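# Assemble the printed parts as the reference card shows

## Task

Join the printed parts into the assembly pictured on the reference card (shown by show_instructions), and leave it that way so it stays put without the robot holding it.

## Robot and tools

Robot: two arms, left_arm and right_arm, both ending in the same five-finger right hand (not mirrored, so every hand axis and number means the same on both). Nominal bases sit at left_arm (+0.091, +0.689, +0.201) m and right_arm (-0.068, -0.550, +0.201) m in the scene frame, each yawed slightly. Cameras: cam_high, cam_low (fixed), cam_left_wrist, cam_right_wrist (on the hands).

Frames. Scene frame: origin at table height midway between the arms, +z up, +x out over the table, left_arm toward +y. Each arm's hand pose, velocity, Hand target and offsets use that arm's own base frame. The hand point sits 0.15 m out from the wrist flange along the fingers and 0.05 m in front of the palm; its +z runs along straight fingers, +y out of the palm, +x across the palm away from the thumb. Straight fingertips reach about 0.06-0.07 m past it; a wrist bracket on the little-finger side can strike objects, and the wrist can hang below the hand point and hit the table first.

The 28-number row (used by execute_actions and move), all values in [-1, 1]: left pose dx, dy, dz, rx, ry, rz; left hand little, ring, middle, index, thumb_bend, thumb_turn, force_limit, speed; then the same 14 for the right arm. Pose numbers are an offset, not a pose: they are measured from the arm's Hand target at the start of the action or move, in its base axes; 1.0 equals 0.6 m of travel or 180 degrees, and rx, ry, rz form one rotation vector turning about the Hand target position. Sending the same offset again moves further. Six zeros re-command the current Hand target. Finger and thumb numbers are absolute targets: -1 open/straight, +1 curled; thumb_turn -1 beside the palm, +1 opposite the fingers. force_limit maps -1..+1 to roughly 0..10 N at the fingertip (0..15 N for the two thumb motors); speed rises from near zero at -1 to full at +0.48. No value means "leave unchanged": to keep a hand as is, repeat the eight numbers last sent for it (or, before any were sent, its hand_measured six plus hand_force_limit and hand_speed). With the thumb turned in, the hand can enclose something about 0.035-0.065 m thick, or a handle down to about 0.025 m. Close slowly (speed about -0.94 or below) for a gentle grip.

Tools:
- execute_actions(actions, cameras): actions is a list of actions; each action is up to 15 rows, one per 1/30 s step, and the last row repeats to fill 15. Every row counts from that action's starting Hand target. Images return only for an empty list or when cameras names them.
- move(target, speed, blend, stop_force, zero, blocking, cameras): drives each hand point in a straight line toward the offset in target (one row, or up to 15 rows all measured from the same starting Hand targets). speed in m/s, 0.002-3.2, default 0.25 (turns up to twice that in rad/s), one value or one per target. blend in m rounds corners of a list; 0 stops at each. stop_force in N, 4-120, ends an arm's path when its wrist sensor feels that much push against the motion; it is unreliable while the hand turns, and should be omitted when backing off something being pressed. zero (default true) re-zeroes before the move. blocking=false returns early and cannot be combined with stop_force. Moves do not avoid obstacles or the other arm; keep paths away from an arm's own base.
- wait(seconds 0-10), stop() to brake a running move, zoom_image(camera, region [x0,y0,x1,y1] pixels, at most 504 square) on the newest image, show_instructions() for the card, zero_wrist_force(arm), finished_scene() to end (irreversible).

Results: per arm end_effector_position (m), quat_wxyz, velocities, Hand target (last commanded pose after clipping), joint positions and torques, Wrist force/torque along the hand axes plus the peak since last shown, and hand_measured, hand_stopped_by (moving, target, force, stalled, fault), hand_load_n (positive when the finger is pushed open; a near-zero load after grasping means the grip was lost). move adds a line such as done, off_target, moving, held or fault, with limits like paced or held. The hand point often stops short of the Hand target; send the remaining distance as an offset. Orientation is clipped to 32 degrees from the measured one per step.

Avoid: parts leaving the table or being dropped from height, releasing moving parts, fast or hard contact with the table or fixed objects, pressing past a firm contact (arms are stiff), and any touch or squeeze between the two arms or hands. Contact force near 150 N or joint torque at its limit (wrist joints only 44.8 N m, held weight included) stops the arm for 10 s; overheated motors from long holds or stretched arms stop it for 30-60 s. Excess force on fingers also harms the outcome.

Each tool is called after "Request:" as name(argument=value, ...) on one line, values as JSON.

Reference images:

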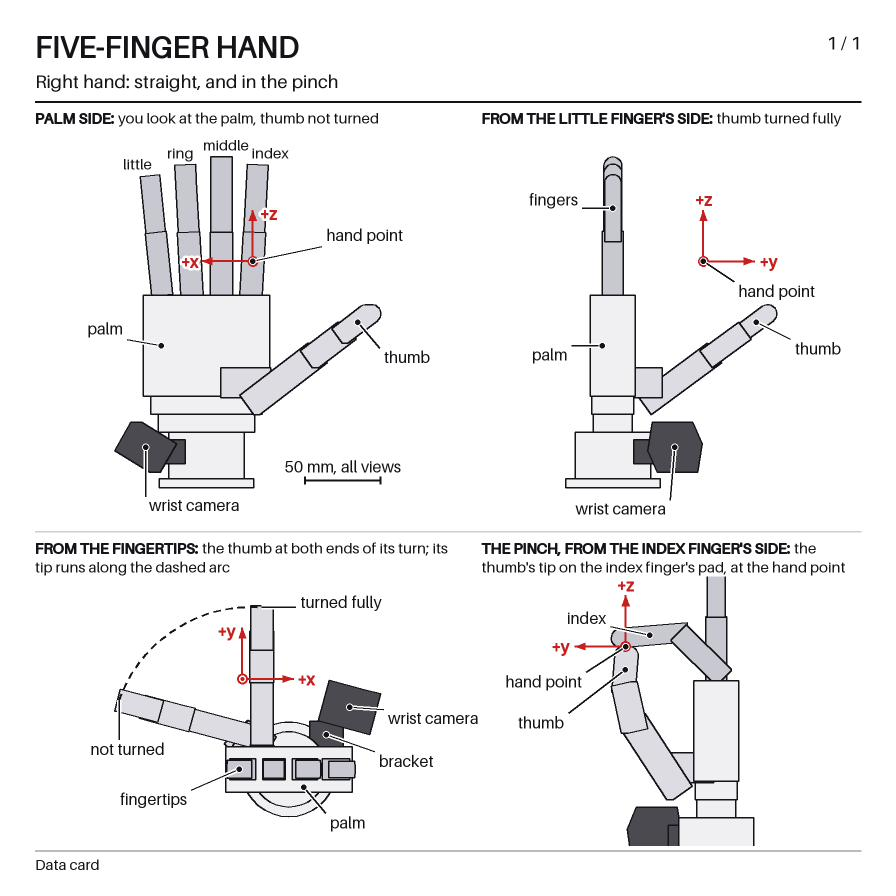

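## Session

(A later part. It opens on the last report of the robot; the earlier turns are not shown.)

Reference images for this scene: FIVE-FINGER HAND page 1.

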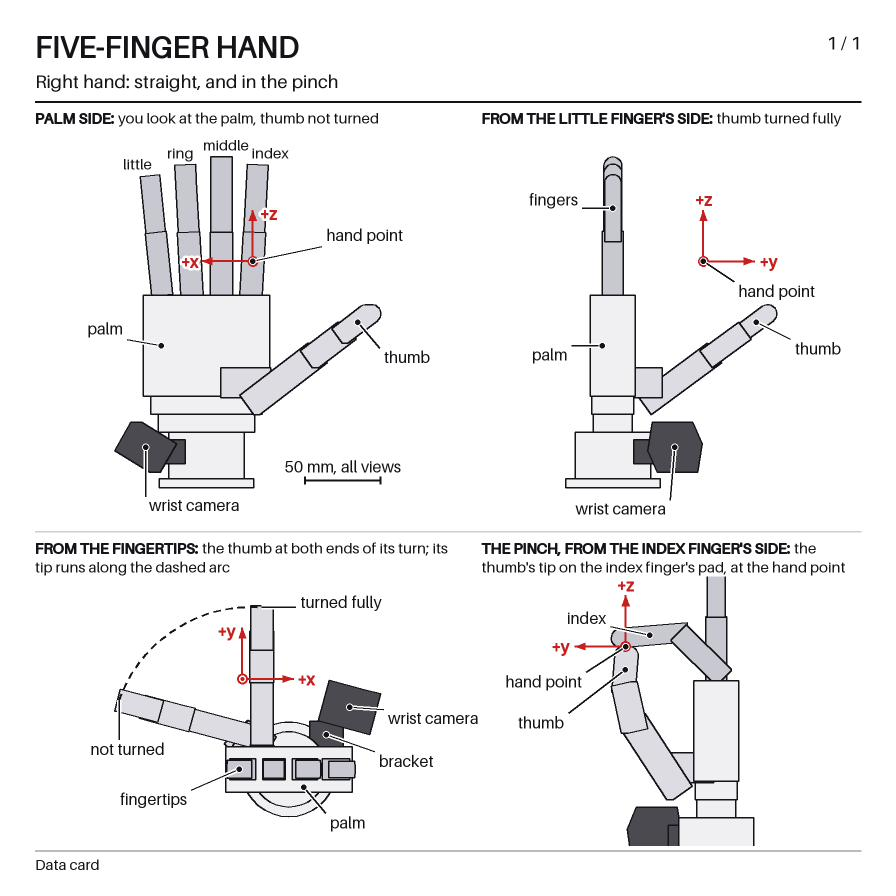

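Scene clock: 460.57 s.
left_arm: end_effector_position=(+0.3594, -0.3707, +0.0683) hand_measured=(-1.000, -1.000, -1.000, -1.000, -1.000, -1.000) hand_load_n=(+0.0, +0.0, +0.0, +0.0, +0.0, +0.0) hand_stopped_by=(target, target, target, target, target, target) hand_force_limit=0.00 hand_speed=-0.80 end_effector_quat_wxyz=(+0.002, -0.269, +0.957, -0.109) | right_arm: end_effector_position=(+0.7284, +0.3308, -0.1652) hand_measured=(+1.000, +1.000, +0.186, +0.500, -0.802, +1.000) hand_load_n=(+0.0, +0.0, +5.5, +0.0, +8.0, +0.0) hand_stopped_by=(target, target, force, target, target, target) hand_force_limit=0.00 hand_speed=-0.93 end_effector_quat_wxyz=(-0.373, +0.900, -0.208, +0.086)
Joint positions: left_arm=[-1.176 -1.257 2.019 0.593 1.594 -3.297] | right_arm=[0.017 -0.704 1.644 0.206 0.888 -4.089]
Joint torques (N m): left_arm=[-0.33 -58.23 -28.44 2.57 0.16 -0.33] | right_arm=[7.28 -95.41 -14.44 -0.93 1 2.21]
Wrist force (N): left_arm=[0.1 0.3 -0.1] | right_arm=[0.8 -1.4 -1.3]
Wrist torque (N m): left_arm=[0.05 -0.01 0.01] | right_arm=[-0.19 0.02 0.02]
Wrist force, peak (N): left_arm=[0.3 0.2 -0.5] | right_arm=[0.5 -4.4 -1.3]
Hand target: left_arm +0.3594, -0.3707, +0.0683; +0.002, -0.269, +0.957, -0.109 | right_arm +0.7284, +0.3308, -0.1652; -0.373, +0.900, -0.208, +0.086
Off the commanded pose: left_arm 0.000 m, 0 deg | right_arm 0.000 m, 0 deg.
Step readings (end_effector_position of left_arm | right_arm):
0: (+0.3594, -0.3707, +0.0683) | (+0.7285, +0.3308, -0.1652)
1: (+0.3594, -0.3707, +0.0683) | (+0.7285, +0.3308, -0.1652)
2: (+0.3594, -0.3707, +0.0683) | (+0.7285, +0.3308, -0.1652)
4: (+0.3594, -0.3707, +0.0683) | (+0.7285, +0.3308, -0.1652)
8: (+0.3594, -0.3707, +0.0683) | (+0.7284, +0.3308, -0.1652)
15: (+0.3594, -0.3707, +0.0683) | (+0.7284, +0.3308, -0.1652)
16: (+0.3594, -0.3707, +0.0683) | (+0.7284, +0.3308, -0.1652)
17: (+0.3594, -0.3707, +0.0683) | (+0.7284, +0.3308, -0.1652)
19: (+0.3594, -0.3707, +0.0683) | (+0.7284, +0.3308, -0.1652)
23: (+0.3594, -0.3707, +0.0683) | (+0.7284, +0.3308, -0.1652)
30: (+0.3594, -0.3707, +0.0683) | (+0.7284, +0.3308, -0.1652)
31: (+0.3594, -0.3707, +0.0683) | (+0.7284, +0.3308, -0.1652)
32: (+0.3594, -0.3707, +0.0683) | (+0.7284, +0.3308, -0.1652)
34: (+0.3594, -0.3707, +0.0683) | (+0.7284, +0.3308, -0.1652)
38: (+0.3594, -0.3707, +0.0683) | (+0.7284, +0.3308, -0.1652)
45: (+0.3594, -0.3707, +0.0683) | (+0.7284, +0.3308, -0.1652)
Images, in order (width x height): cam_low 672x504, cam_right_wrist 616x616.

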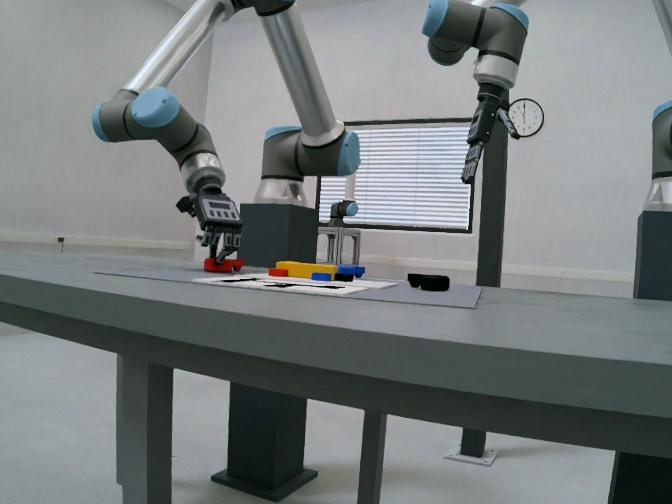

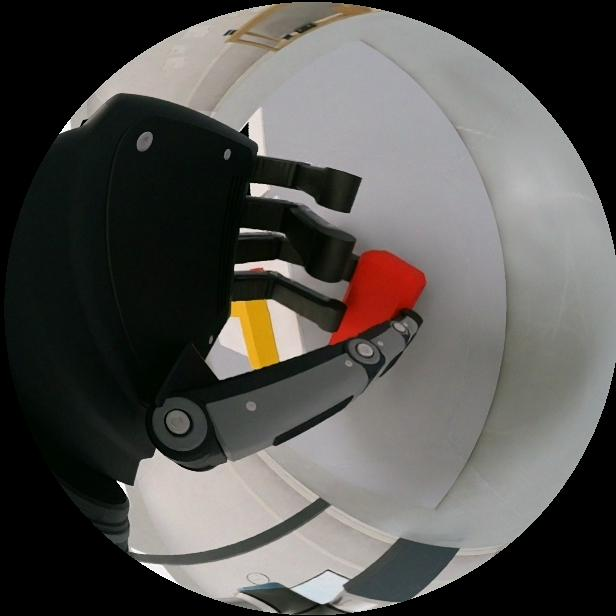

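Request:
execute_actions(actions=[[[0,0,0,0,0,0,-1,-1,-1,-1,-1,-1,0,-0.8,0,0,0,0,0,0,1,1,0.04,0.04,-0.8,1,0,-0.6]]])

Request:
move(target=[0,0,0,0,0,0,-1,-1,-1,-1,-1,-1,0,-0.8,0,0,-0.01,0,0,0,1,1,0.04,0.04,-0.8,1,0,-0.6], speed=0.03, stop_force=6, cameras=["cam_low", "cam_right_wrist"])

Request:
zoom_image(camera="cam_right_wrist", region=[290, 220, 450, 380])

Request:
zoom_image(camera="cam_low", region=[180, 210, 270, 290])

Scene clock: 489.00 s.
left_arm: end_effector_position=(+0.3594, -0.3707, +0.0683) hand_measured=(-1.000, -1.000, -1.000, -1.000, -1.000, -1.000) hand_load_n=(+0.0, +0.0, +0.0, +0.0, +0.0, +0.0) hand_stopped_by=(target, target, target, target, target, target) hand_force_limit=0.00 hand_speed=-0.80 end_effector_quat_wxyz=(+0.002, -0.269, +0.957, -0.109) | right_arm: end_effector_position=(+0.7284, +0.3308, -0.1652) hand_measured=(+1.000, +1.000, +0.040, +0.344, -0.800, +1.000) hand_load_n=(+0.0, +0.0, +0.0, -15.5, +0.0, +0.0) hand_stopped_by=(target, target, target, stalled, target, target) hand_force_limit=0.00 hand_speed=-0.60 end_effector_quat_wxyz=(-0.373, +0.900, -0.208, +0.086)
Joint positions: left_arm=[-1.176 -1.257 2.019 0.593 1.594 -3.297] | right_arm=[0.017 -0.704 1.644 0.206 0.888 -4.089]
Joint torques (N m): left_arm=[1.02 -59.13 -28.38 2.84 0.13 -0.28] | right_arm=[8.11 -82.03 -15.72 -0.64 0.79 2.27]
Wrist force (N): left_arm=[0.3 0.2 -0.1] | right_arm=[4.0 -11.5 -9.9]
Wrist torque (N m): left_arm=[0.04 -0.05 0.02] | right_arm=[-0.25 -0.01 0.02]
Wrist force, peak (N): left_arm=[0.2 0.6 -0.2] | right_arm=[3.9 -12.6 -10.8]
Hand target: left_arm +0.3594, -0.3707, +0.0683; +0.002, -0.269, +0.957, -0.109 | right_arm +0.7284, +0.3308, -0.1652; -0.373, +0.900, -0.208, +0.086
Off the commanded pose: left_arm 0.000 m, 0 deg | right_arm 0.000 m, 0 deg.
Step readings (end_effector_position of left_arm | right_arm):
0: (+0.3594, -0.3707, +0.0683) | (+0.7284, +0.3308, -0.1652)
1: (+0.3594, -0.3707, +0.0683) | (+0.7284, +0.3308, -0.1652)
2: (+0.3594, -0.3707, +0.0683) | (+0.7284, +0.3308, -0.1652)
4: (+0.3594, -0.3707, +0.0683) | (+0.7284, +0.3308, -0.1652)
8: (+0.3594, -0.3707, +0.0683) | (+0.7284, +0.3308, -0.1652)
15: (+0.3594, -0.3707, +0.0683) | (+0.7284, +0.3308, -0.1652)

Scene clock: 490.20 s.
left_arm: end_effector_position=(+0.3594, -0.3707, +0.0683) hand_measured=(-1.000, -1.000, -1.000, -1.000, -1.000, -1.000) hand_load_n=(+0.0, +0.0, +0.0, +0.0, +0.0, +0.0) hand_stopped_by=(target, target, target, target, target, target) hand_force_limit=0.00 hand_speed=-0.80 end_effector_quat_wxyz=(+0.002, -0.269, +0.957, -0.109) | right_arm: end_effector_position=(+0.7284, +0.3308, -0.1668) hand_measured=(+1.000, +1.000, +0.040, +0.344, -0.802, +1.000) hand_load_n=(+0.0, +0.0, +0.0, -12.5, +8.0, -0.5) hand_stopped_by=(target, target, target, stalled, target, target) hand_force_limit=0.00 hand_speed=-0.60 end_effector_quat_wxyz=(-0.373, +0.900, -0.208, +0.086)
Joint positions: left_arm=[-1.176 -1.257 2.019 0.593 1.594 -3.297] | right_arm=[0.017 -0.702 1.643 0.204 0.888 -4.089]
Joint torques (N m): left_arm=[2.67 -59.65 -28.06 2.55 0.23 -0.32] | right_arm=[6.78 -86.97 -9.59 5.58 0.8 1.94]
Wrist force (N): left_arm=[0.3 0.0 -0.1] | right_arm=[0.2 -13.6 -12.0]
Wrist torque (N m): left_arm=[0.00 -0.05 0.02] | right_arm=[-0.40 0.05 0.06]
Wrist force, peak (N): left_arm=[0.3 0.3 -0.2] | right_arm=[0.1 -24.4 -18.1]
Hand target: left_arm +0.3594, -0.3707, +0.0683; +0.002, -0.269, +0.957, -0.109 | right_arm +0.7284, +0.3308, -0.1668; -0.373, +0.900, -0.208, +0.086 (not the last commanded pose)
Off the commanded pose: left_arm 0.000 m, 0 deg | right_arm 0.004 m, 0 deg.
move: contact (right_arm)
Images, in order (width x height): cam_low 672x504, cam_right_wrist 616x616.

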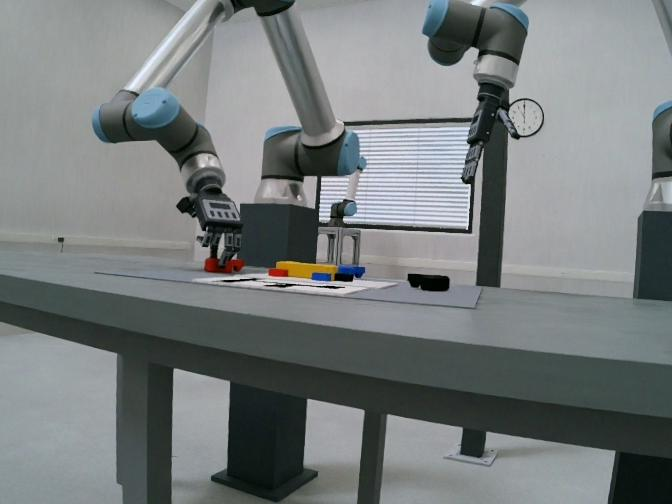

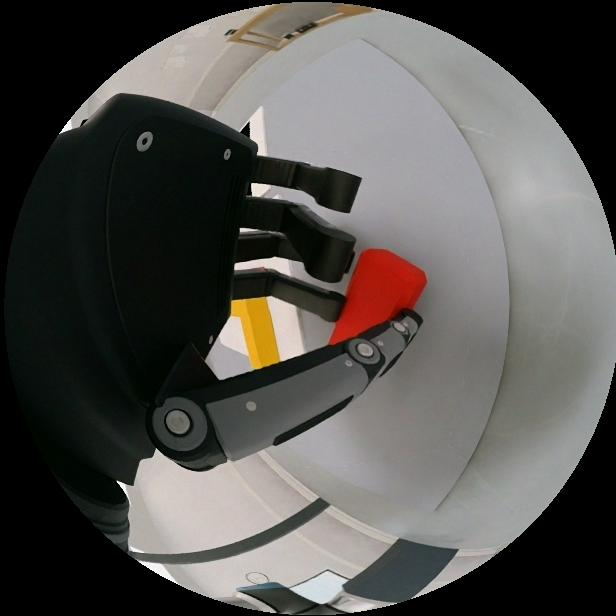

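Scaled by 3.150 from the camera's 616x616 image, which has a finer 880x880 frame.

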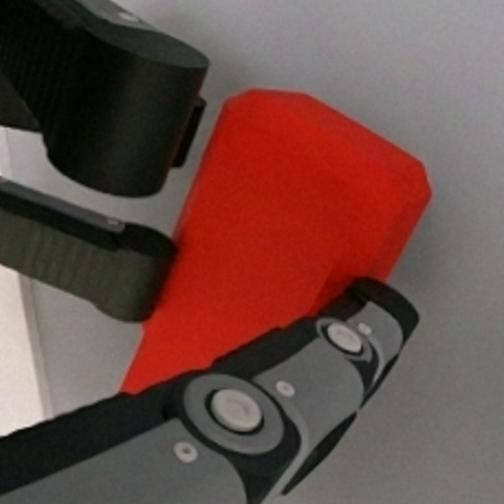

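Scaled by 5.600 from the camera's 672x504 image, which has a finer 960x720 frame.

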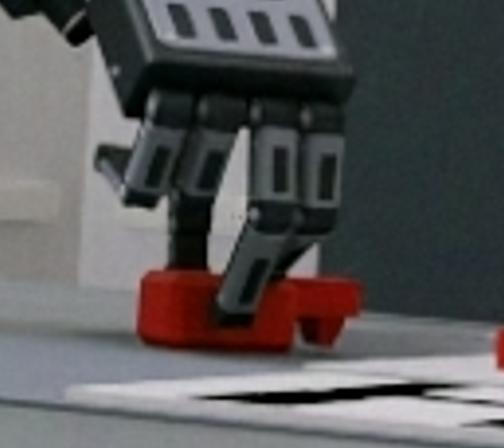

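Request:
move(target=[0,0,0,0,0,0,-1,-1,-1,-1,-1,-1,0,-0.8,0,0,0.04,0,0,0,1,1,0.04,0.344,-0.8,1,0,-0.6], speed=0.06)

Request:
execute_actions(actions=[[[0,0,0,0,0,0,-1,-1,-1,-1,-1,-1,0,-0.8,0,0,0,0,0,0,1,1,0.0,0.02,-0.8,1,0,-0.3]]], cameras=["cam_low", "cam_right_wrist"])

Request:
zoom_image(camera="cam_right_wrist", region=[290, 220, 450, 380])

Request:
zoom_image(camera="cam_low", region=[180, 210, 270, 290])

Scene clock: 496.17 s.
left_arm: end_effector_position=(+0.3594, -0.3707, +0.0683) hand_measured=(-1.000, -1.000, -1.000, -1.000, -1.000, -1.000) hand_load_n=(+0.0, +0.0, +0.0, +0.0, +0.0, +0.5) hand_stopped_by=(target, target, target, target, target, target) hand_force_limit=0.00 hand_speed=-0.80 end_effector_quat_wxyz=(+0.002, -0.269, +0.957, -0.109) | right_arm: end_effector_position=(+0.7284, +0.3308, -0.1426) hand_measured=(+1.000, +1.000, +0.040, +0.344, -0.800, +1.000) hand_load_n=(+0.0, +0.0, +0.0, +0.0, +0.0, -0.5) hand_stopped_by=(target, target, target, target, target, target) hand_force_limit=0.00 hand_speed=-0.60 end_effector_quat_wxyz=(-0.373, +0.900, -0.208, +0.086)
Joint positions: left_arm=[-1.176 -1.257 2.019 0.593 1.594 -3.297] | right_arm=[0.017 -0.733 1.647 0.232 0.888 -4.089]
Joint torques (N m): left_arm=[1.09 -58.17 -29.16 2.63 -0.24 -0.51] | right_arm=[8.89 -67 -18.5 -0.87 -1.65 1.55]
Wrist force (N): left_arm=[0.3 0.2 -0.3] | right_arm=[-0.3 0.6 0.6]
Wrist torque (N m): left_arm=[0.05 -0.03 0.02] | right_arm=[0.01 0.08 0.07]
Wrist force, peak (N): left_arm=[0.3 0.6 -0.4] | right_arm=[0.5 -14.0 -12.6]
Hand target: left_arm +0.3594, -0.3707, +0.0683; +0.002, -0.269, +0.957, -0.109 | right_arm +0.7284, +0.3308, -0.1428; -0.373, +0.900, -0.208, +0.086
Off the commanded pose: left_arm 0.000 m, 0 deg | right_arm 0.000 m, 0 deg.
move: done

Scene clock: 496.87 s.
left_arm: end_effector_position=(+0.3594, -0.3707, +0.0683) hand_measured=(-1.000, -1.000, -1.000, -1.000, -1.000, -1.000) hand_load_n=(+0.0, +0.0, +0.0, +0.0, +0.0, +0.0) hand_stopped_by=(target, target, target, target, target, target) hand_force_limit=0.00 hand_speed=-0.80 end_effector_quat_wxyz=(+0.002, -0.269, +0.957, -0.109) | right_arm: end_effector_position=(+0.7284, +0.3308, -0.1428) hand_measured=(+1.000, +1.000, +0.000, +0.020, -0.800, +1.000) hand_load_n=(+0.0, +0.0, +0.0, +0.0, +0.0, +0.0) hand_stopped_by=(target, target, target, target, target, target) hand_force_limit=0.00 hand_speed=-0.30 end_effector_quat_wxyz=(-0.373, +0.900, -0.208, +0.086)
Joint positions: left_arm=[-1.176 -1.257 2.019 0.593 1.594 -3.297] | right_arm=[0.017 -0.733 1.647 0.232 0.888 -4.089]
Joint torques (N m): left_arm=[-0.26 -57.23 -28.37 2.61 -0.14 -0.18] | right_arm=[9.29 -68.4 -27.88 -1.71 -3.17 -0.2]
Wrist force (N): left_arm=[0.0 0.2 0.0] | right_arm=[-0.6 0.5 0.6]
Wrist torque (N m): left_arm=[0.03 0.02 0.00] | right_arm=[0.00 0.12 0.05]
Wrist force, peak (N): left_arm=[0.2 0.6 -0.2] | right_arm=[-0.7 0.9 0.7]
Hand target: left_arm +0.3594, -0.3707, +0.0683; +0.002, -0.269, +0.957, -0.109 | right_arm +0.7284, +0.3308, -0.1428; -0.373, +0.900, -0.208, +0.086
Off the commanded pose: left_arm 0.000 m, 0 deg | right_arm 0.000 m, 0 deg.
Step readings (end_effector_position of left_arm | right_arm):
0: (+0.3594, -0.3707, +0.0683) | (+0.7284, +0.3308, -0.1426)
1: (+0.3594, -0.3707, +0.0683) | (+0.7283, +0.3308, -0.1427)
2: (+0.3594, -0.3707, +0.0683) | (+0.7284, +0.3308, -0.1427)
4: (+0.3594, -0.3707, +0.0683) | (+0.7284, +0.3308, -0.1427)
8: (+0.3594, -0.3707, +0.0683) | (+0.7284, +0.3308, -0.1428)
15: (+0.3594, -0.3707, +0.0683) | (+0.7284, +0.3308, -0.1428)
Images, in order (width x height): cam_low 672x504, cam_right_wrist 616x616.

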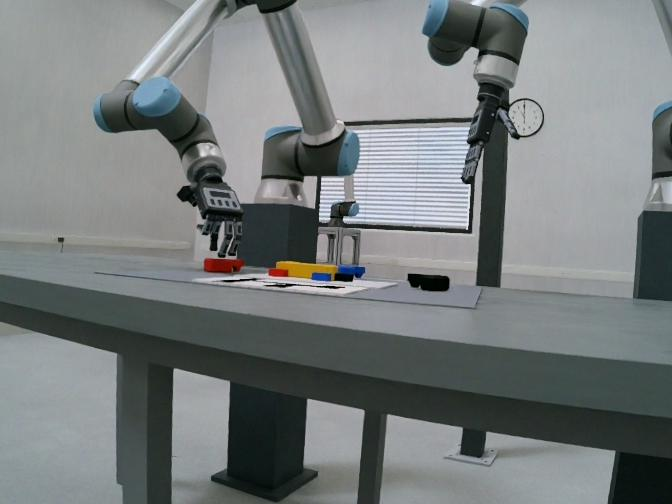

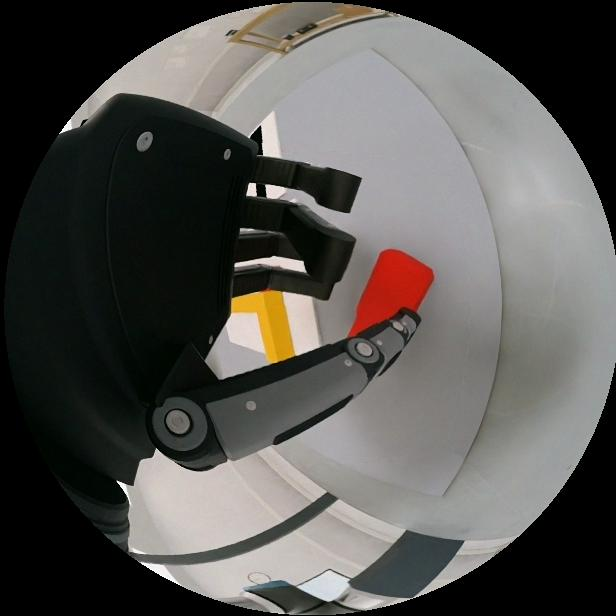

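Scaled by 3.150 from the camera's 616x616 image, which has a finer 880x880 frame.

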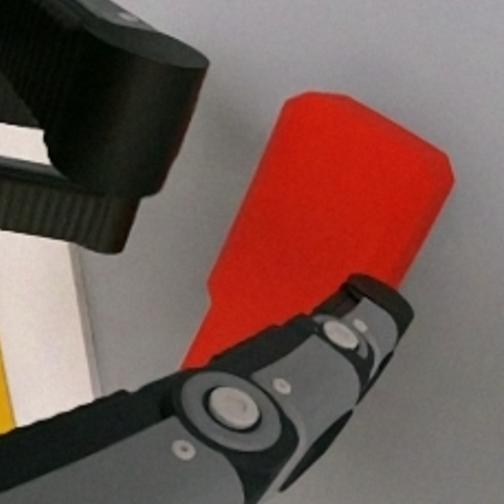

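Scaled by 5.600 from the camera's 672x504 image, which has a finer 960x720 frame.

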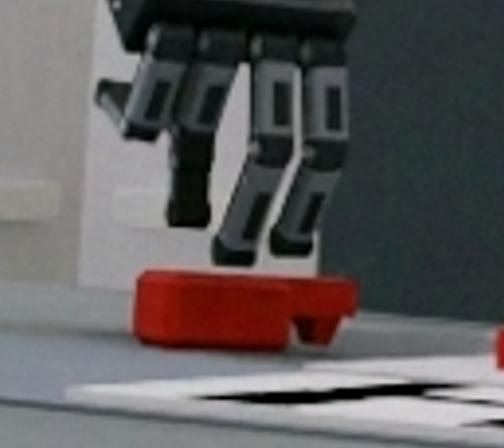

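Request:
move(target=[[0,0,0,0,0,0,-1,-1,-1,-1,-1,-1,0,-0.8,-0.0022,-0.0045,0,0,0,0,1,1,0.04,0.04,-0.8,1,0,-0.3],[0,0,0,0,0,0,-1,-1,-1,-1,-1,-1,0,-0.8,-0.0022,-0.0045,-0.0462,0,0,0,1,1,0.04,0.04,-0.8,1,0,-0.3]], speed=0.04, stop_force=7, cameras=["cam_low", "cam_right_wrist"])

Request:
zoom_image(camera="cam_right_wrist", region=[290, 220, 450, 380])

Request:
zoom_image(camera="cam_low", region=[180, 210, 270, 290])

Scene clock: 520.30 s.
left_arm: end_effector_position=(+0.3594, -0.3707, +0.0683) hand_measured=(-1.000, -1.000, -1.000, -1.000, -1.000, -1.000) hand_load_n=(+0.0, +0.5, +0.0, +0.0, +0.0, +0.0) hand_stopped_by=(target, target, target, target, target, target) hand_force_limit=0.00 hand_speed=-0.80 end_effector_quat_wxyz=(+0.002, -0.269, +0.957, -0.109) | right_arm: end_effector_position=(+0.7271, +0.3281, -0.1705) hand_measured=(+1.000, +1.000, +0.040, +0.040, -0.800, +1.000) hand_load_n=(+0.0, +0.0, +0.0, +0.0, +0.0, +0.0) hand_stopped_by=(target, target, target, target, target, target) hand_force_limit=0.00 hand_speed=-0.30 end_effector_quat_wxyz=(-0.373, +0.900, -0.208, +0.086)
Joint positions: left_arm=[-1.176 -1.257 2.019 0.593 1.594 -3.297] | right_arm=[0.013 -0.698 1.647 0.2 0.887 -4.094]
Joint torques (N m): left_arm=[1.28 -57.7 -28.78 2.73 0.69 -0.35] | right_arm=[14.2 -100.83 -14.96 7.13 1.15 2.27]
Wrist force (N): left_arm=[0.3 0.1 0.0] | right_arm=[-0.3 0.5 0.7]
Wrist torque (N m): left_arm=[0.02 -0.04 0.02] | right_arm=[0.01 0.07 0.07]
Wrist force, peak (N): left_arm=[0.2 0.5 -0.6] | right_arm=[-0.9 0.9 0.8]
Hand target: left_arm +0.3594, -0.3707, +0.0683; +0.002, -0.269, +0.957, -0.109 | right_arm +0.7271, +0.3281, -0.1705; -0.373, +0.900, -0.208, +0.086
Off the commanded pose: left_arm 0.000 m, 0 deg | right_arm 0.000 m, 0 deg.
move: done
Images, in order (width x height): cam_low 672x504, cam_right_wrist 616x616.

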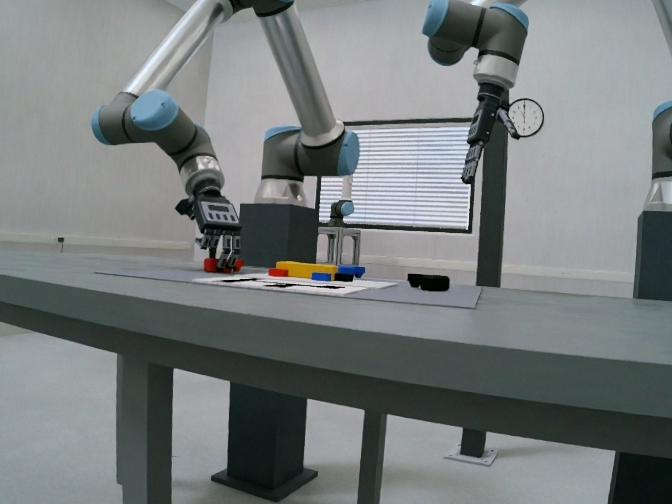

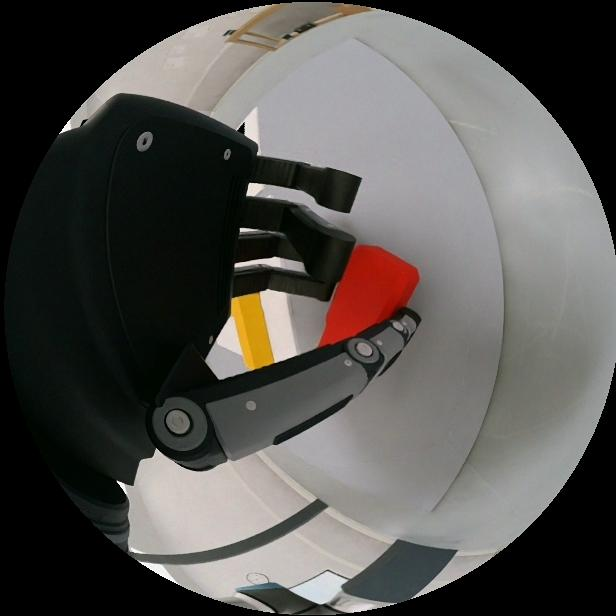

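Scaled by 3.150 from the camera's 616x616 image, which has a finer 880x880 frame.

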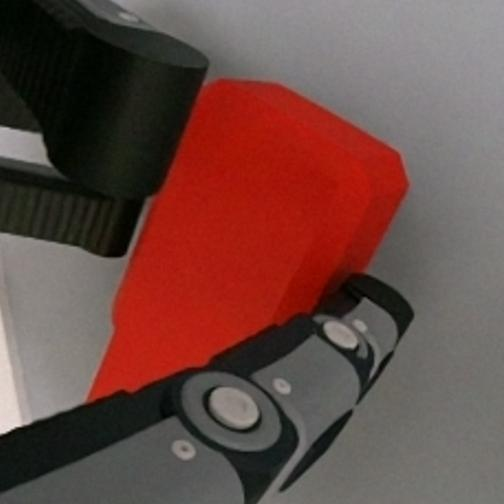

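Scaled by 5.600 from the camera's 672x504 image, which has a finer 960x720 frame.

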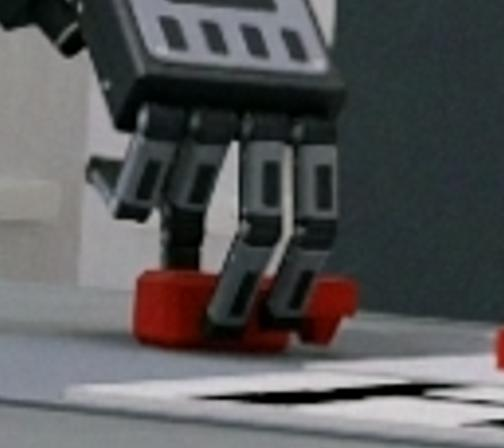

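Request:
execute_actions(actions=[[[0,0,0,0,0,0,-1,-1,-1,-1,-1,-1,0,-0.8,0,0,0,0,0,0,1,1,0.4,0.4,-0.8,1,0,-0.94]],[[0,0,0,0,0,0,-1,-1,-1,-1,-1,-1,0,-0.8,0,0,0,0,0,0,1,1,0.4,0.4,-0.8,1,0,-0.94]],[[0,0,0,0,0,0,-1,-1,-1,-1,-1,-1,0,-0.8,0,0,0,0,0,0,1,1,0.4,0.4,-0.8,1,0,-0.94]]], cameras=["cam_low", "cam_right_wrist"])

Request:
zoom_image(camera="cam_right_wrist", region=[290, 220, 450, 380])

Request:
zoom_image(camera="cam_low", region=[180, 210, 270, 290])

Scene clock: 526.30 s.
left_arm: end_effector_position=(+0.3594, -0.3707, +0.0683) hand_measured=(-1.000, -1.000, -1.000, -1.000, -1.000, -1.000) hand_load_n=(+0.0, +0.0, +0.0, +0.0, -0.5, -0.5) hand_stopped_by=(target, target, target, target, target, target) hand_force_limit=0.00 hand_speed=-0.80 end_effector_quat_wxyz=(+0.002, -0.269, +0.957, -0.109) | right_arm: end_effector_position=(+0.7271, +0.3281, -0.1705) hand_measured=(+1.000, +1.000, +0.168, +0.230, -0.802, +1.000) hand_load_n=(+0.0, +0.0, +3.5, +5.0, +9.0, -1.0) hand_stopped_by=(target, target, force, force, target, target) hand_force_limit=0.00 hand_speed=-0.94 end_effector_quat_wxyz=(-0.373, +0.900, -0.208, +0.086)
Joint positions: left_arm=[-1.176 -1.257 2.019 0.593 1.594 -3.297] | right_arm=[0.013 -0.698 1.647 0.2 0.887 -4.094]
Joint torques (N m): left_arm=[0.25 -58.98 -28.66 2.51 0.07 -0.34] | right_arm=[14.59 -98.86 -14.87 7.09 0.96 1.19]
Wrist force (N): left_arm=[0.3 0.4 -0.2] | right_arm=[-0.1 0.4 0.6]
Wrist torque (N m): left_arm=[0.07 -0.03 0.02] | right_arm=[0.02 0.03 0.08]
Wrist force, peak (N): left_arm=[0.3 0.7 -0.3] | right_arm=[-0.5 0.8 0.9]
Hand target: left_arm +0.3594, -0.3707, +0.0683; +0.002, -0.269, +0.957, -0.109 | right_arm +0.7271, +0.3281, -0.1705; -0.373, +0.900, -0.208, +0.086
Off the commanded pose: left_arm 0.000 m, 0 deg | right_arm 0.000 m, 0 deg.
Step readings (end_effector_position of left_arm | right_arm):
0: (+0.3594, -0.3707, +0.0683) | (+0.7271, +0.3281, -0.1705)
1: (+0.3594, -0.3707, +0.0683) | (+0.7271, +0.3281, -0.1705)
2: (+0.3594, -0.3707, +0.0683) | (+0.7271, +0.3281, -0.1705)
4: (+0.3594, -0.3707, +0.0683) | (+0.7271, +0.3281, -0.1705)
8: (+0.3594, -0.3707, +0.0683) | (+0.7271, +0.3281, -0.1705)
15: (+0.3594, -0.3707, +0.0683) | (+0.7271, +0.3281, -0.1705)
16: (+0.3594, -0.3707, +0.0683) | (+0.7271, +0.3281, -0.1705)
17: (+0.3594, -0.3707, +0.0683) | (+0.7271, +0.3281, -0.1705)
19: (+0.3594, -0.3707, +0.0683) | (+0.7271, +0.3281, -0.1705)
23: (+0.3594, -0.3707, +0.0683) | (+0.7271, +0.3281, -0.1705)
30: (+0.3594, -0.3707, +0.0683) | (+0.7271, +0.3281, -0.1705)
31: (+0.3594, -0.3707, +0.0683) | (+0.7271, +0.3281, -0.1705)
32: (+0.3594, -0.3707, +0.0683) | (+0.7271, +0.3281, -0.1705)
34: (+0.3594, -0.3707, +0.0683) | (+0.7271, +0.3281, -0.1705)
38: (+0.3594, -0.3707, +0.0683) | (+0.7271, +0.3281, -0.1705)
45: (+0.3594, -0.3707, +0.0683) | (+0.7271, +0.3281, -0.1705)
Images, in order (width x height): cam_low 672x504, cam_right_wrist 616x616.

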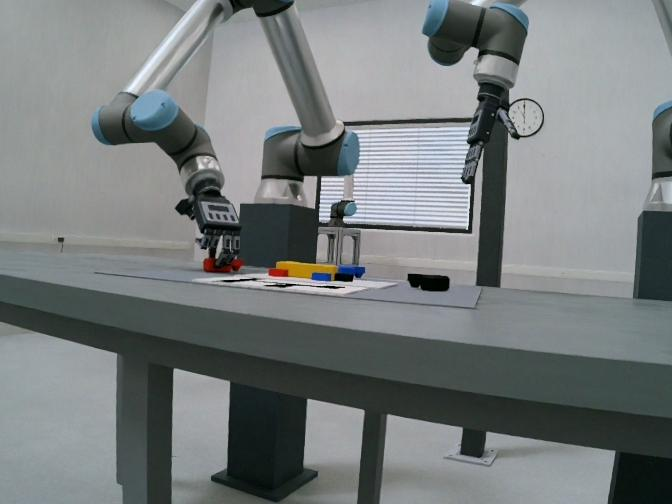

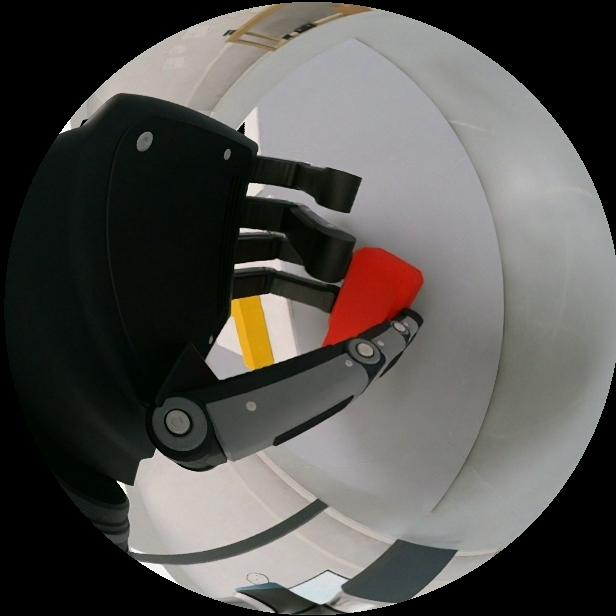

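Scaled by 3.150 from the camera's 616x616 image, which has a finer 880x880 frame.

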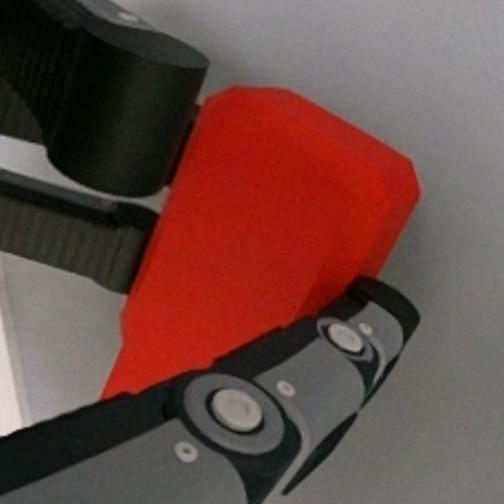

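Scaled by 5.600 from the camera's 672x504 image, which has a finer 960x720 frame.

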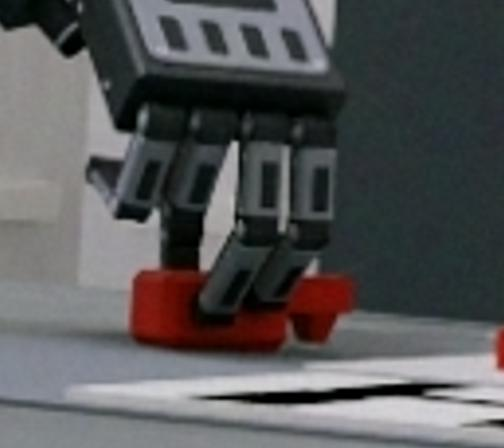

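Request:
move(target=[[0,0,0,0,0,0,-1,-1,-1,-1,-1,-1,0,-0.8,0,0,0.1167,0,0,0,1,1,0.4,0.4,-0.8,1,0,-0.94],[0,0,0,0,0,0,-1,-1,-1,-1,-1,-1,0,-0.8,0.0618,0.264,0.1167,0,0,0.1922,1,1,0.4,0.4,-0.8,1,0,-0.94]], speed=[0.08,0.15], blend=[0.01,0], cameras=["cam_low", "cam_right_wrist", "cam_high"])

Request:
zoom_image(camera="cam_right_wrist", region=[220, 200, 460, 440])

Request:
zoom_image(camera="cam_low", region=[200, 190, 380, 300])

Scene clock: 542.50 s.
left_arm: end_effector_position=(+0.3594, -0.3707, +0.0683) hand_measured=(-1.000, -1.000, -1.000, -1.000, -1.000, -1.000) hand_load_n=(+0.0, +0.0, +0.0, +0.0, +0.0, +0.0) hand_stopped_by=(target, target, target, target, target, target) hand_force_limit=0.00 hand_speed=-0.80 end_effector_quat_wxyz=(+0.002, -0.269, +0.957, -0.109) | right_arm: end_effector_position=(+0.7640, +0.4866, -0.1006) hand_measured=(+1.000, +1.000, +0.168, +0.230, -0.802, +1.000) hand_load_n=(+0.0, +0.0, +3.5, +5.0, +9.5, -1.0) hand_stopped_by=(target, target, force, force, target, target) hand_force_limit=0.00 hand_speed=-0.94 end_effector_quat_wxyz=(-0.382, +0.921, +0.069, -0.029)
Joint positions: left_arm=[-1.176 -1.257 2.019 0.593 1.594 -3.297] | right_arm=[0.204 -0.514 1.161 0.871 0.787 -4.637]
Joint torques (N m): left_arm=[1.04 -58.77 -29.21 2.66 0.19 -0.51] | right_arm=[-16.7 -113.08 -32.28 0.8 0.51 0.14]
Wrist force (N): left_arm=[0.4 0.1 0.0] | right_arm=[-0.8 0.6 0.5]
Wrist torque (N m): left_arm=[0.02 -0.05 0.02] | right_arm=[0.09 0.12 0.07]
Wrist force, peak (N): left_arm=[0.0 0.5 -0.4] | right_arm=[-0.6 1.6 1.3]
Hand target: left_arm +0.3594, -0.3707, +0.0683; +0.002, -0.269, +0.957, -0.109 | right_arm +0.7642, +0.4865, -0.1005; -0.382, +0.921, +0.069, -0.029
Off the commanded pose: left_arm 0.000 m, 0 deg | right_arm 0.000 m, 0 deg.
move: done
Images, in order (width x height): cam_high 672x504, cam_low 672x504, cam_right_wrist 616x616.

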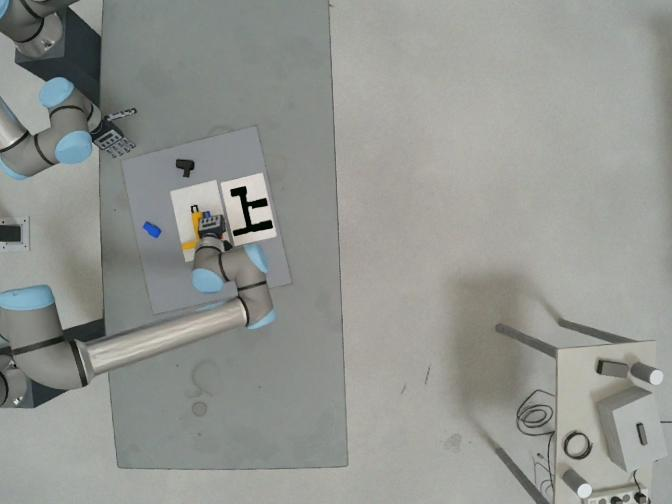

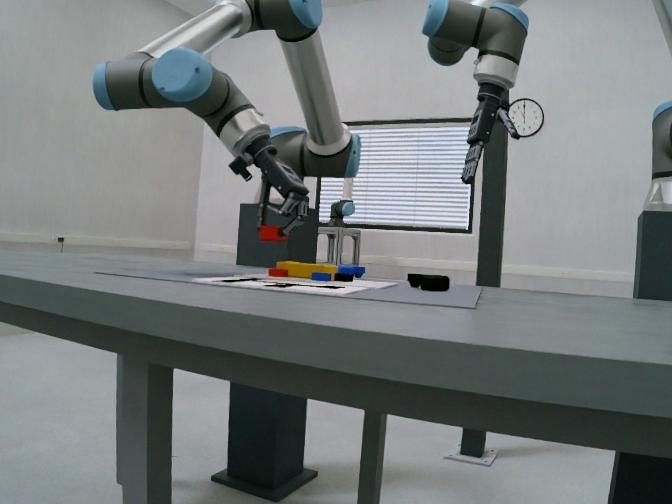

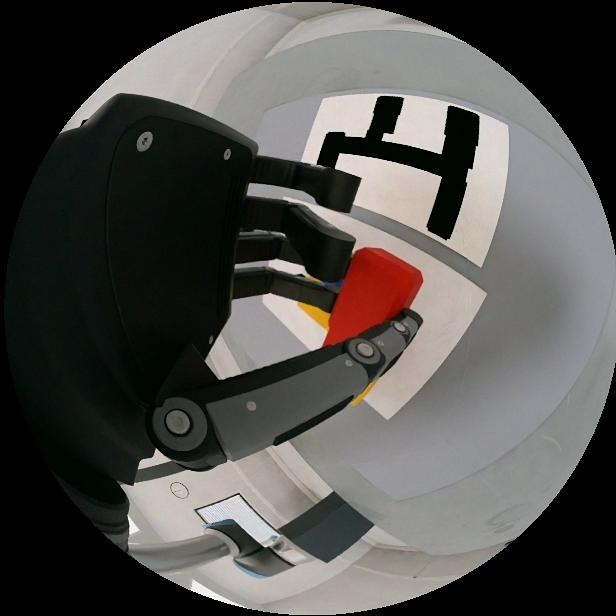

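Scaled by 2.100 from the camera's 616x616 image, which has a finer 880x880 frame.

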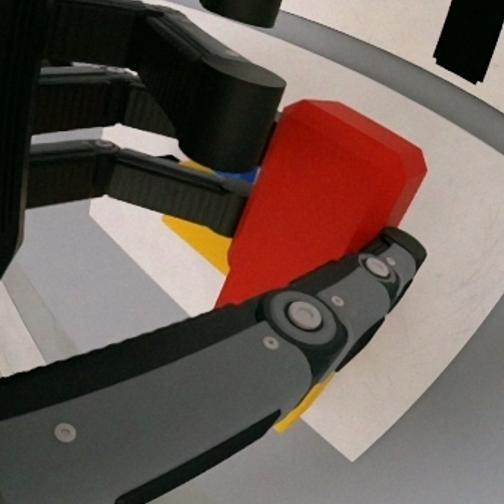

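Scaled by 2.800 from the camera's 672x504 image, which has a finer 960x720 frame.

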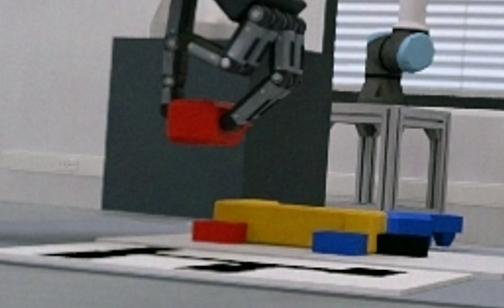

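Request:
move(target=[0.1778,-0.4002,0.0767,0.0685,0.047,-0.3337,-1,-1,-1,-1,-1,-1,0,-0.8,0,0,0,0,0,0,1,1,0.4,0.4,-0.8,1,0,-0.94], speed=0.25, cameras=["cam_left_wrist", "cam_low"])

Request:
zoom_image(camera="cam_left_wrist", region=[220, 200, 420, 400])

Scene clock: 623.53 s.
left_arm: end_effector_position=(+0.4660, -0.6108, +0.1142) hand_measured=(-1.000, -1.000, -1.000, -1.000, -1.000, -1.000) hand_load_n=(+0.0, +0.0, +0.0, +0.0, +0.0, +0.0) hand_stopped_by=(target, target, target, target, target, target) hand_force_limit=0.00 hand_speed=-0.80 end_effector_quat_wxyz=(-0.093, +0.239, +0.966, +0.023) | right_arm: end_effector_position=(+0.7642, +0.4865, -0.1005) hand_measured=(+1.000, +1.000, +0.168, +0.230, -0.802, +1.000) hand_load_n=(+0.0, +0.0, +3.5, +5.0, +9.5, -1.0) hand_stopped_by=(target, target, force, force, target, target) hand_force_limit=0.00 hand_speed=-0.94 end_effector_quat_wxyz=(-0.382, +0.921, +0.069, -0.029)
Joint positions: left_arm=[-1.191 -0.838 1.332 1.223 1.694 -2.267] | right_arm=[0.204 -0.514 1.161 0.871 0.787 -4.638]
Joint torques (N m): left_arm=[10.43 -110.2 -38.21 3.99 2.18 2.02] | right_arm=[-17.38 -115.73 -26.2 0.5 0.95 0.29]
Wrist force (N): left_arm=[-0.1 0.7 0.0] | right_arm=[-0.7 0.6 0.7]
Wrist torque (N m): left_arm=[0.10 0.02 -0.31] | right_arm=[0.09 0.10 0.08]
Wrist force, peak (N): left_arm=[-0.3 1.7 -0.1] | right_arm=[-0.9 0.7 0.7]
Hand target: left_arm +0.4660, -0.6108, +0.1143; -0.093, +0.239, +0.966, +0.023 | right_arm +0.7642, +0.4865, -0.1005; -0.382, +0.921, +0.069, -0.029
Off the commanded pose: left_arm 0.000 m, 0 deg | right_arm 0.000 m, 0 deg.
move: done
Images, in order (width x height): cam_low 672x504, cam_left_wrist 616x616.

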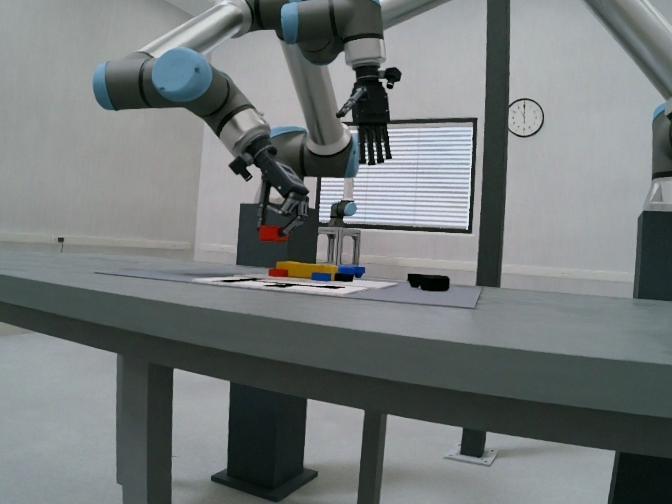

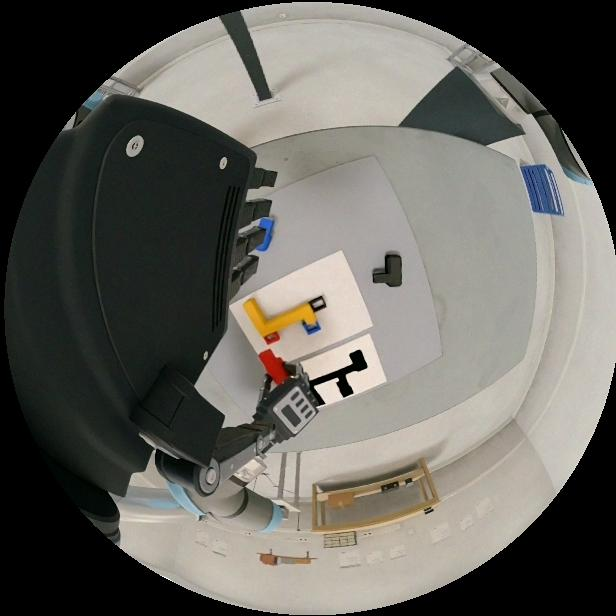

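Scaled by 2.520 from the camera's 616x616 image, which has a finer 880x880 frame.

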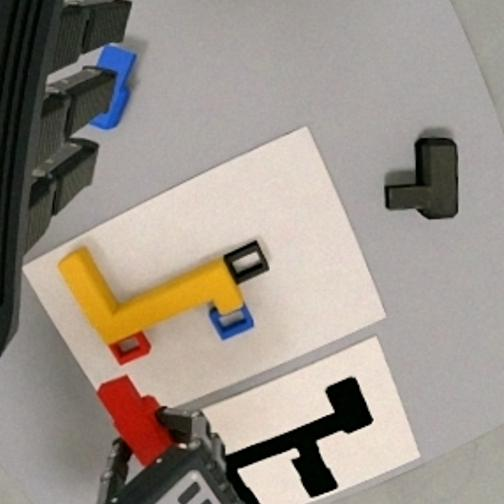

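Request:
move(target=[0,0,0,0,0,0,-1,-1,-1,-1,-1,-1,0,-0.8,0,0,-0.0833,0,0,0,1,1,0.4,0.4,-0.8,1,0,-0.94], speed=0.1, cameras=["cam_left_wrist", "cam_low"])

Request:
zoom_image(camera="cam_left_wrist", region=[230, 290, 350, 410])

Request:
zoom_image(camera="cam_low", region=[230, 220, 370, 300])

Scene clock: 629.90 s.
left_arm: end_effector_position=(+0.4660, -0.6108, +0.1143) hand_measured=(-1.000, -1.000, -1.000, -1.000, -1.000, -1.000) hand_load_n=(+0.0, +0.0, +0.0, +0.0, +0.0, +0.0) hand_stopped_by=(target, target, target, target, target, target) hand_force_limit=0.00 hand_speed=-0.80 end_effector_quat_wxyz=(-0.093, +0.239, +0.966, +0.023) | right_arm: end_effector_position=(+0.7641, +0.4864, -0.1214) hand_measured=(+1.000, +1.000, +0.168, +0.230, -0.802, +1.000) hand_load_n=(+0.0, +0.0, +3.5, +5.0, +9.0, -1.0) hand_stopped_by=(target, target, force, force, target, target) hand_force_limit=0.00 hand_speed=-0.94 end_effector_quat_wxyz=(-0.382, +0.921, +0.069, -0.029)
Joint positions: left_arm=[-1.191 -0.838 1.332 1.223 1.694 -2.267] | right_arm=[0.203 -0.491 1.158 0.852 0.787 -4.638]
Joint torques (N m): left_arm=[11.9 -114.51 -42.86 5.39 2.17 1.82] | right_arm=[-10.54 -115.29 -23.14 6.44 -0.57 1]
Wrist force (N): left_arm=[-0.1 0.3 -0.4] | right_arm=[-0.3 0.4 0.7]
Wrist torque (N m): left_arm=[0.07 0.05 -0.32] | right_arm=[0.05 0.04 0.09]
Wrist force, peak (N): left_arm=[-0.2 1.0 -0.1] | right_arm=[-1.8 4.7 4.5]
Hand target: left_arm +0.4660, -0.6108, +0.1143; -0.093, +0.239, +0.966, +0.023 | right_arm +0.7640, +0.4864, -0.1213; -0.382, +0.921, +0.069, -0.029 (not the last commanded pose)
Off the commanded pose: left_arm 0.000 m, 0 deg | right_arm 0.029 m, 0 deg.
move: held (right_arm; a check stopped the path); limits=held
pose unreachable (right arm): on one or more control steps of this call, first in action 0 (counted from 0), this arm could not follow its commanded pose, so it was not sent that pose on those steps. It may still have moved: this result reports where it is.
cause: moving toward the commanded pose would bring a part of the arm too close to another arm (a part of this arm just beyond joint 2 (shoulder lift) and a part of the left arm just beyond its joint 3 (elbow), where that arm would come to rest).
Images, in order (width x height): cam_low 672x504, cam_left_wrist 616x616.

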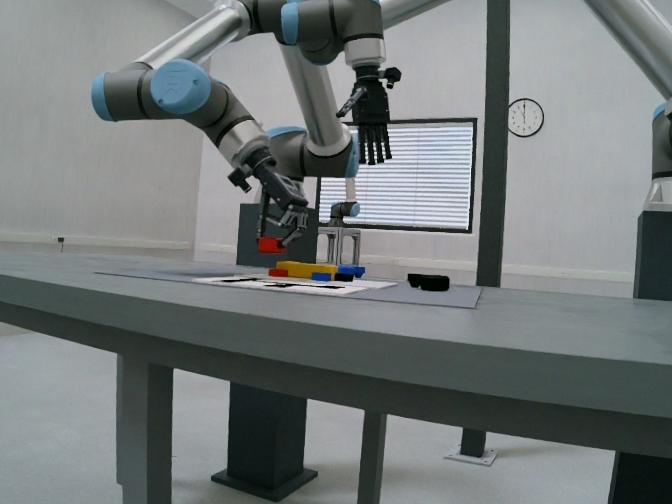

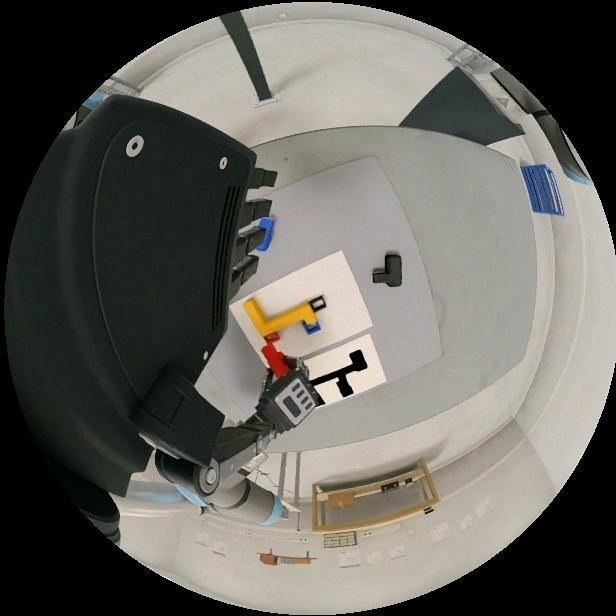

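Scaled by 4.200 from the camera's 616x616 image, which has a finer 880x880 frame.

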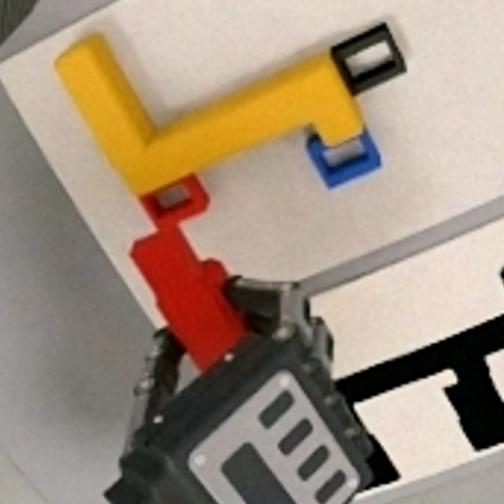

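Scaled by 3.600 from the camera's 672x504 image, which has a finer 960x720 frame.

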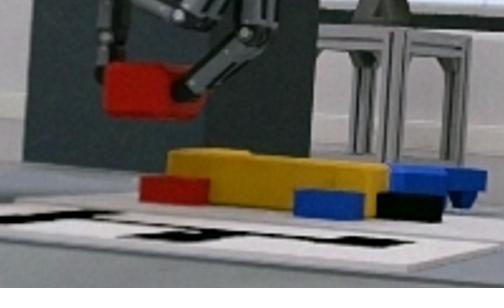

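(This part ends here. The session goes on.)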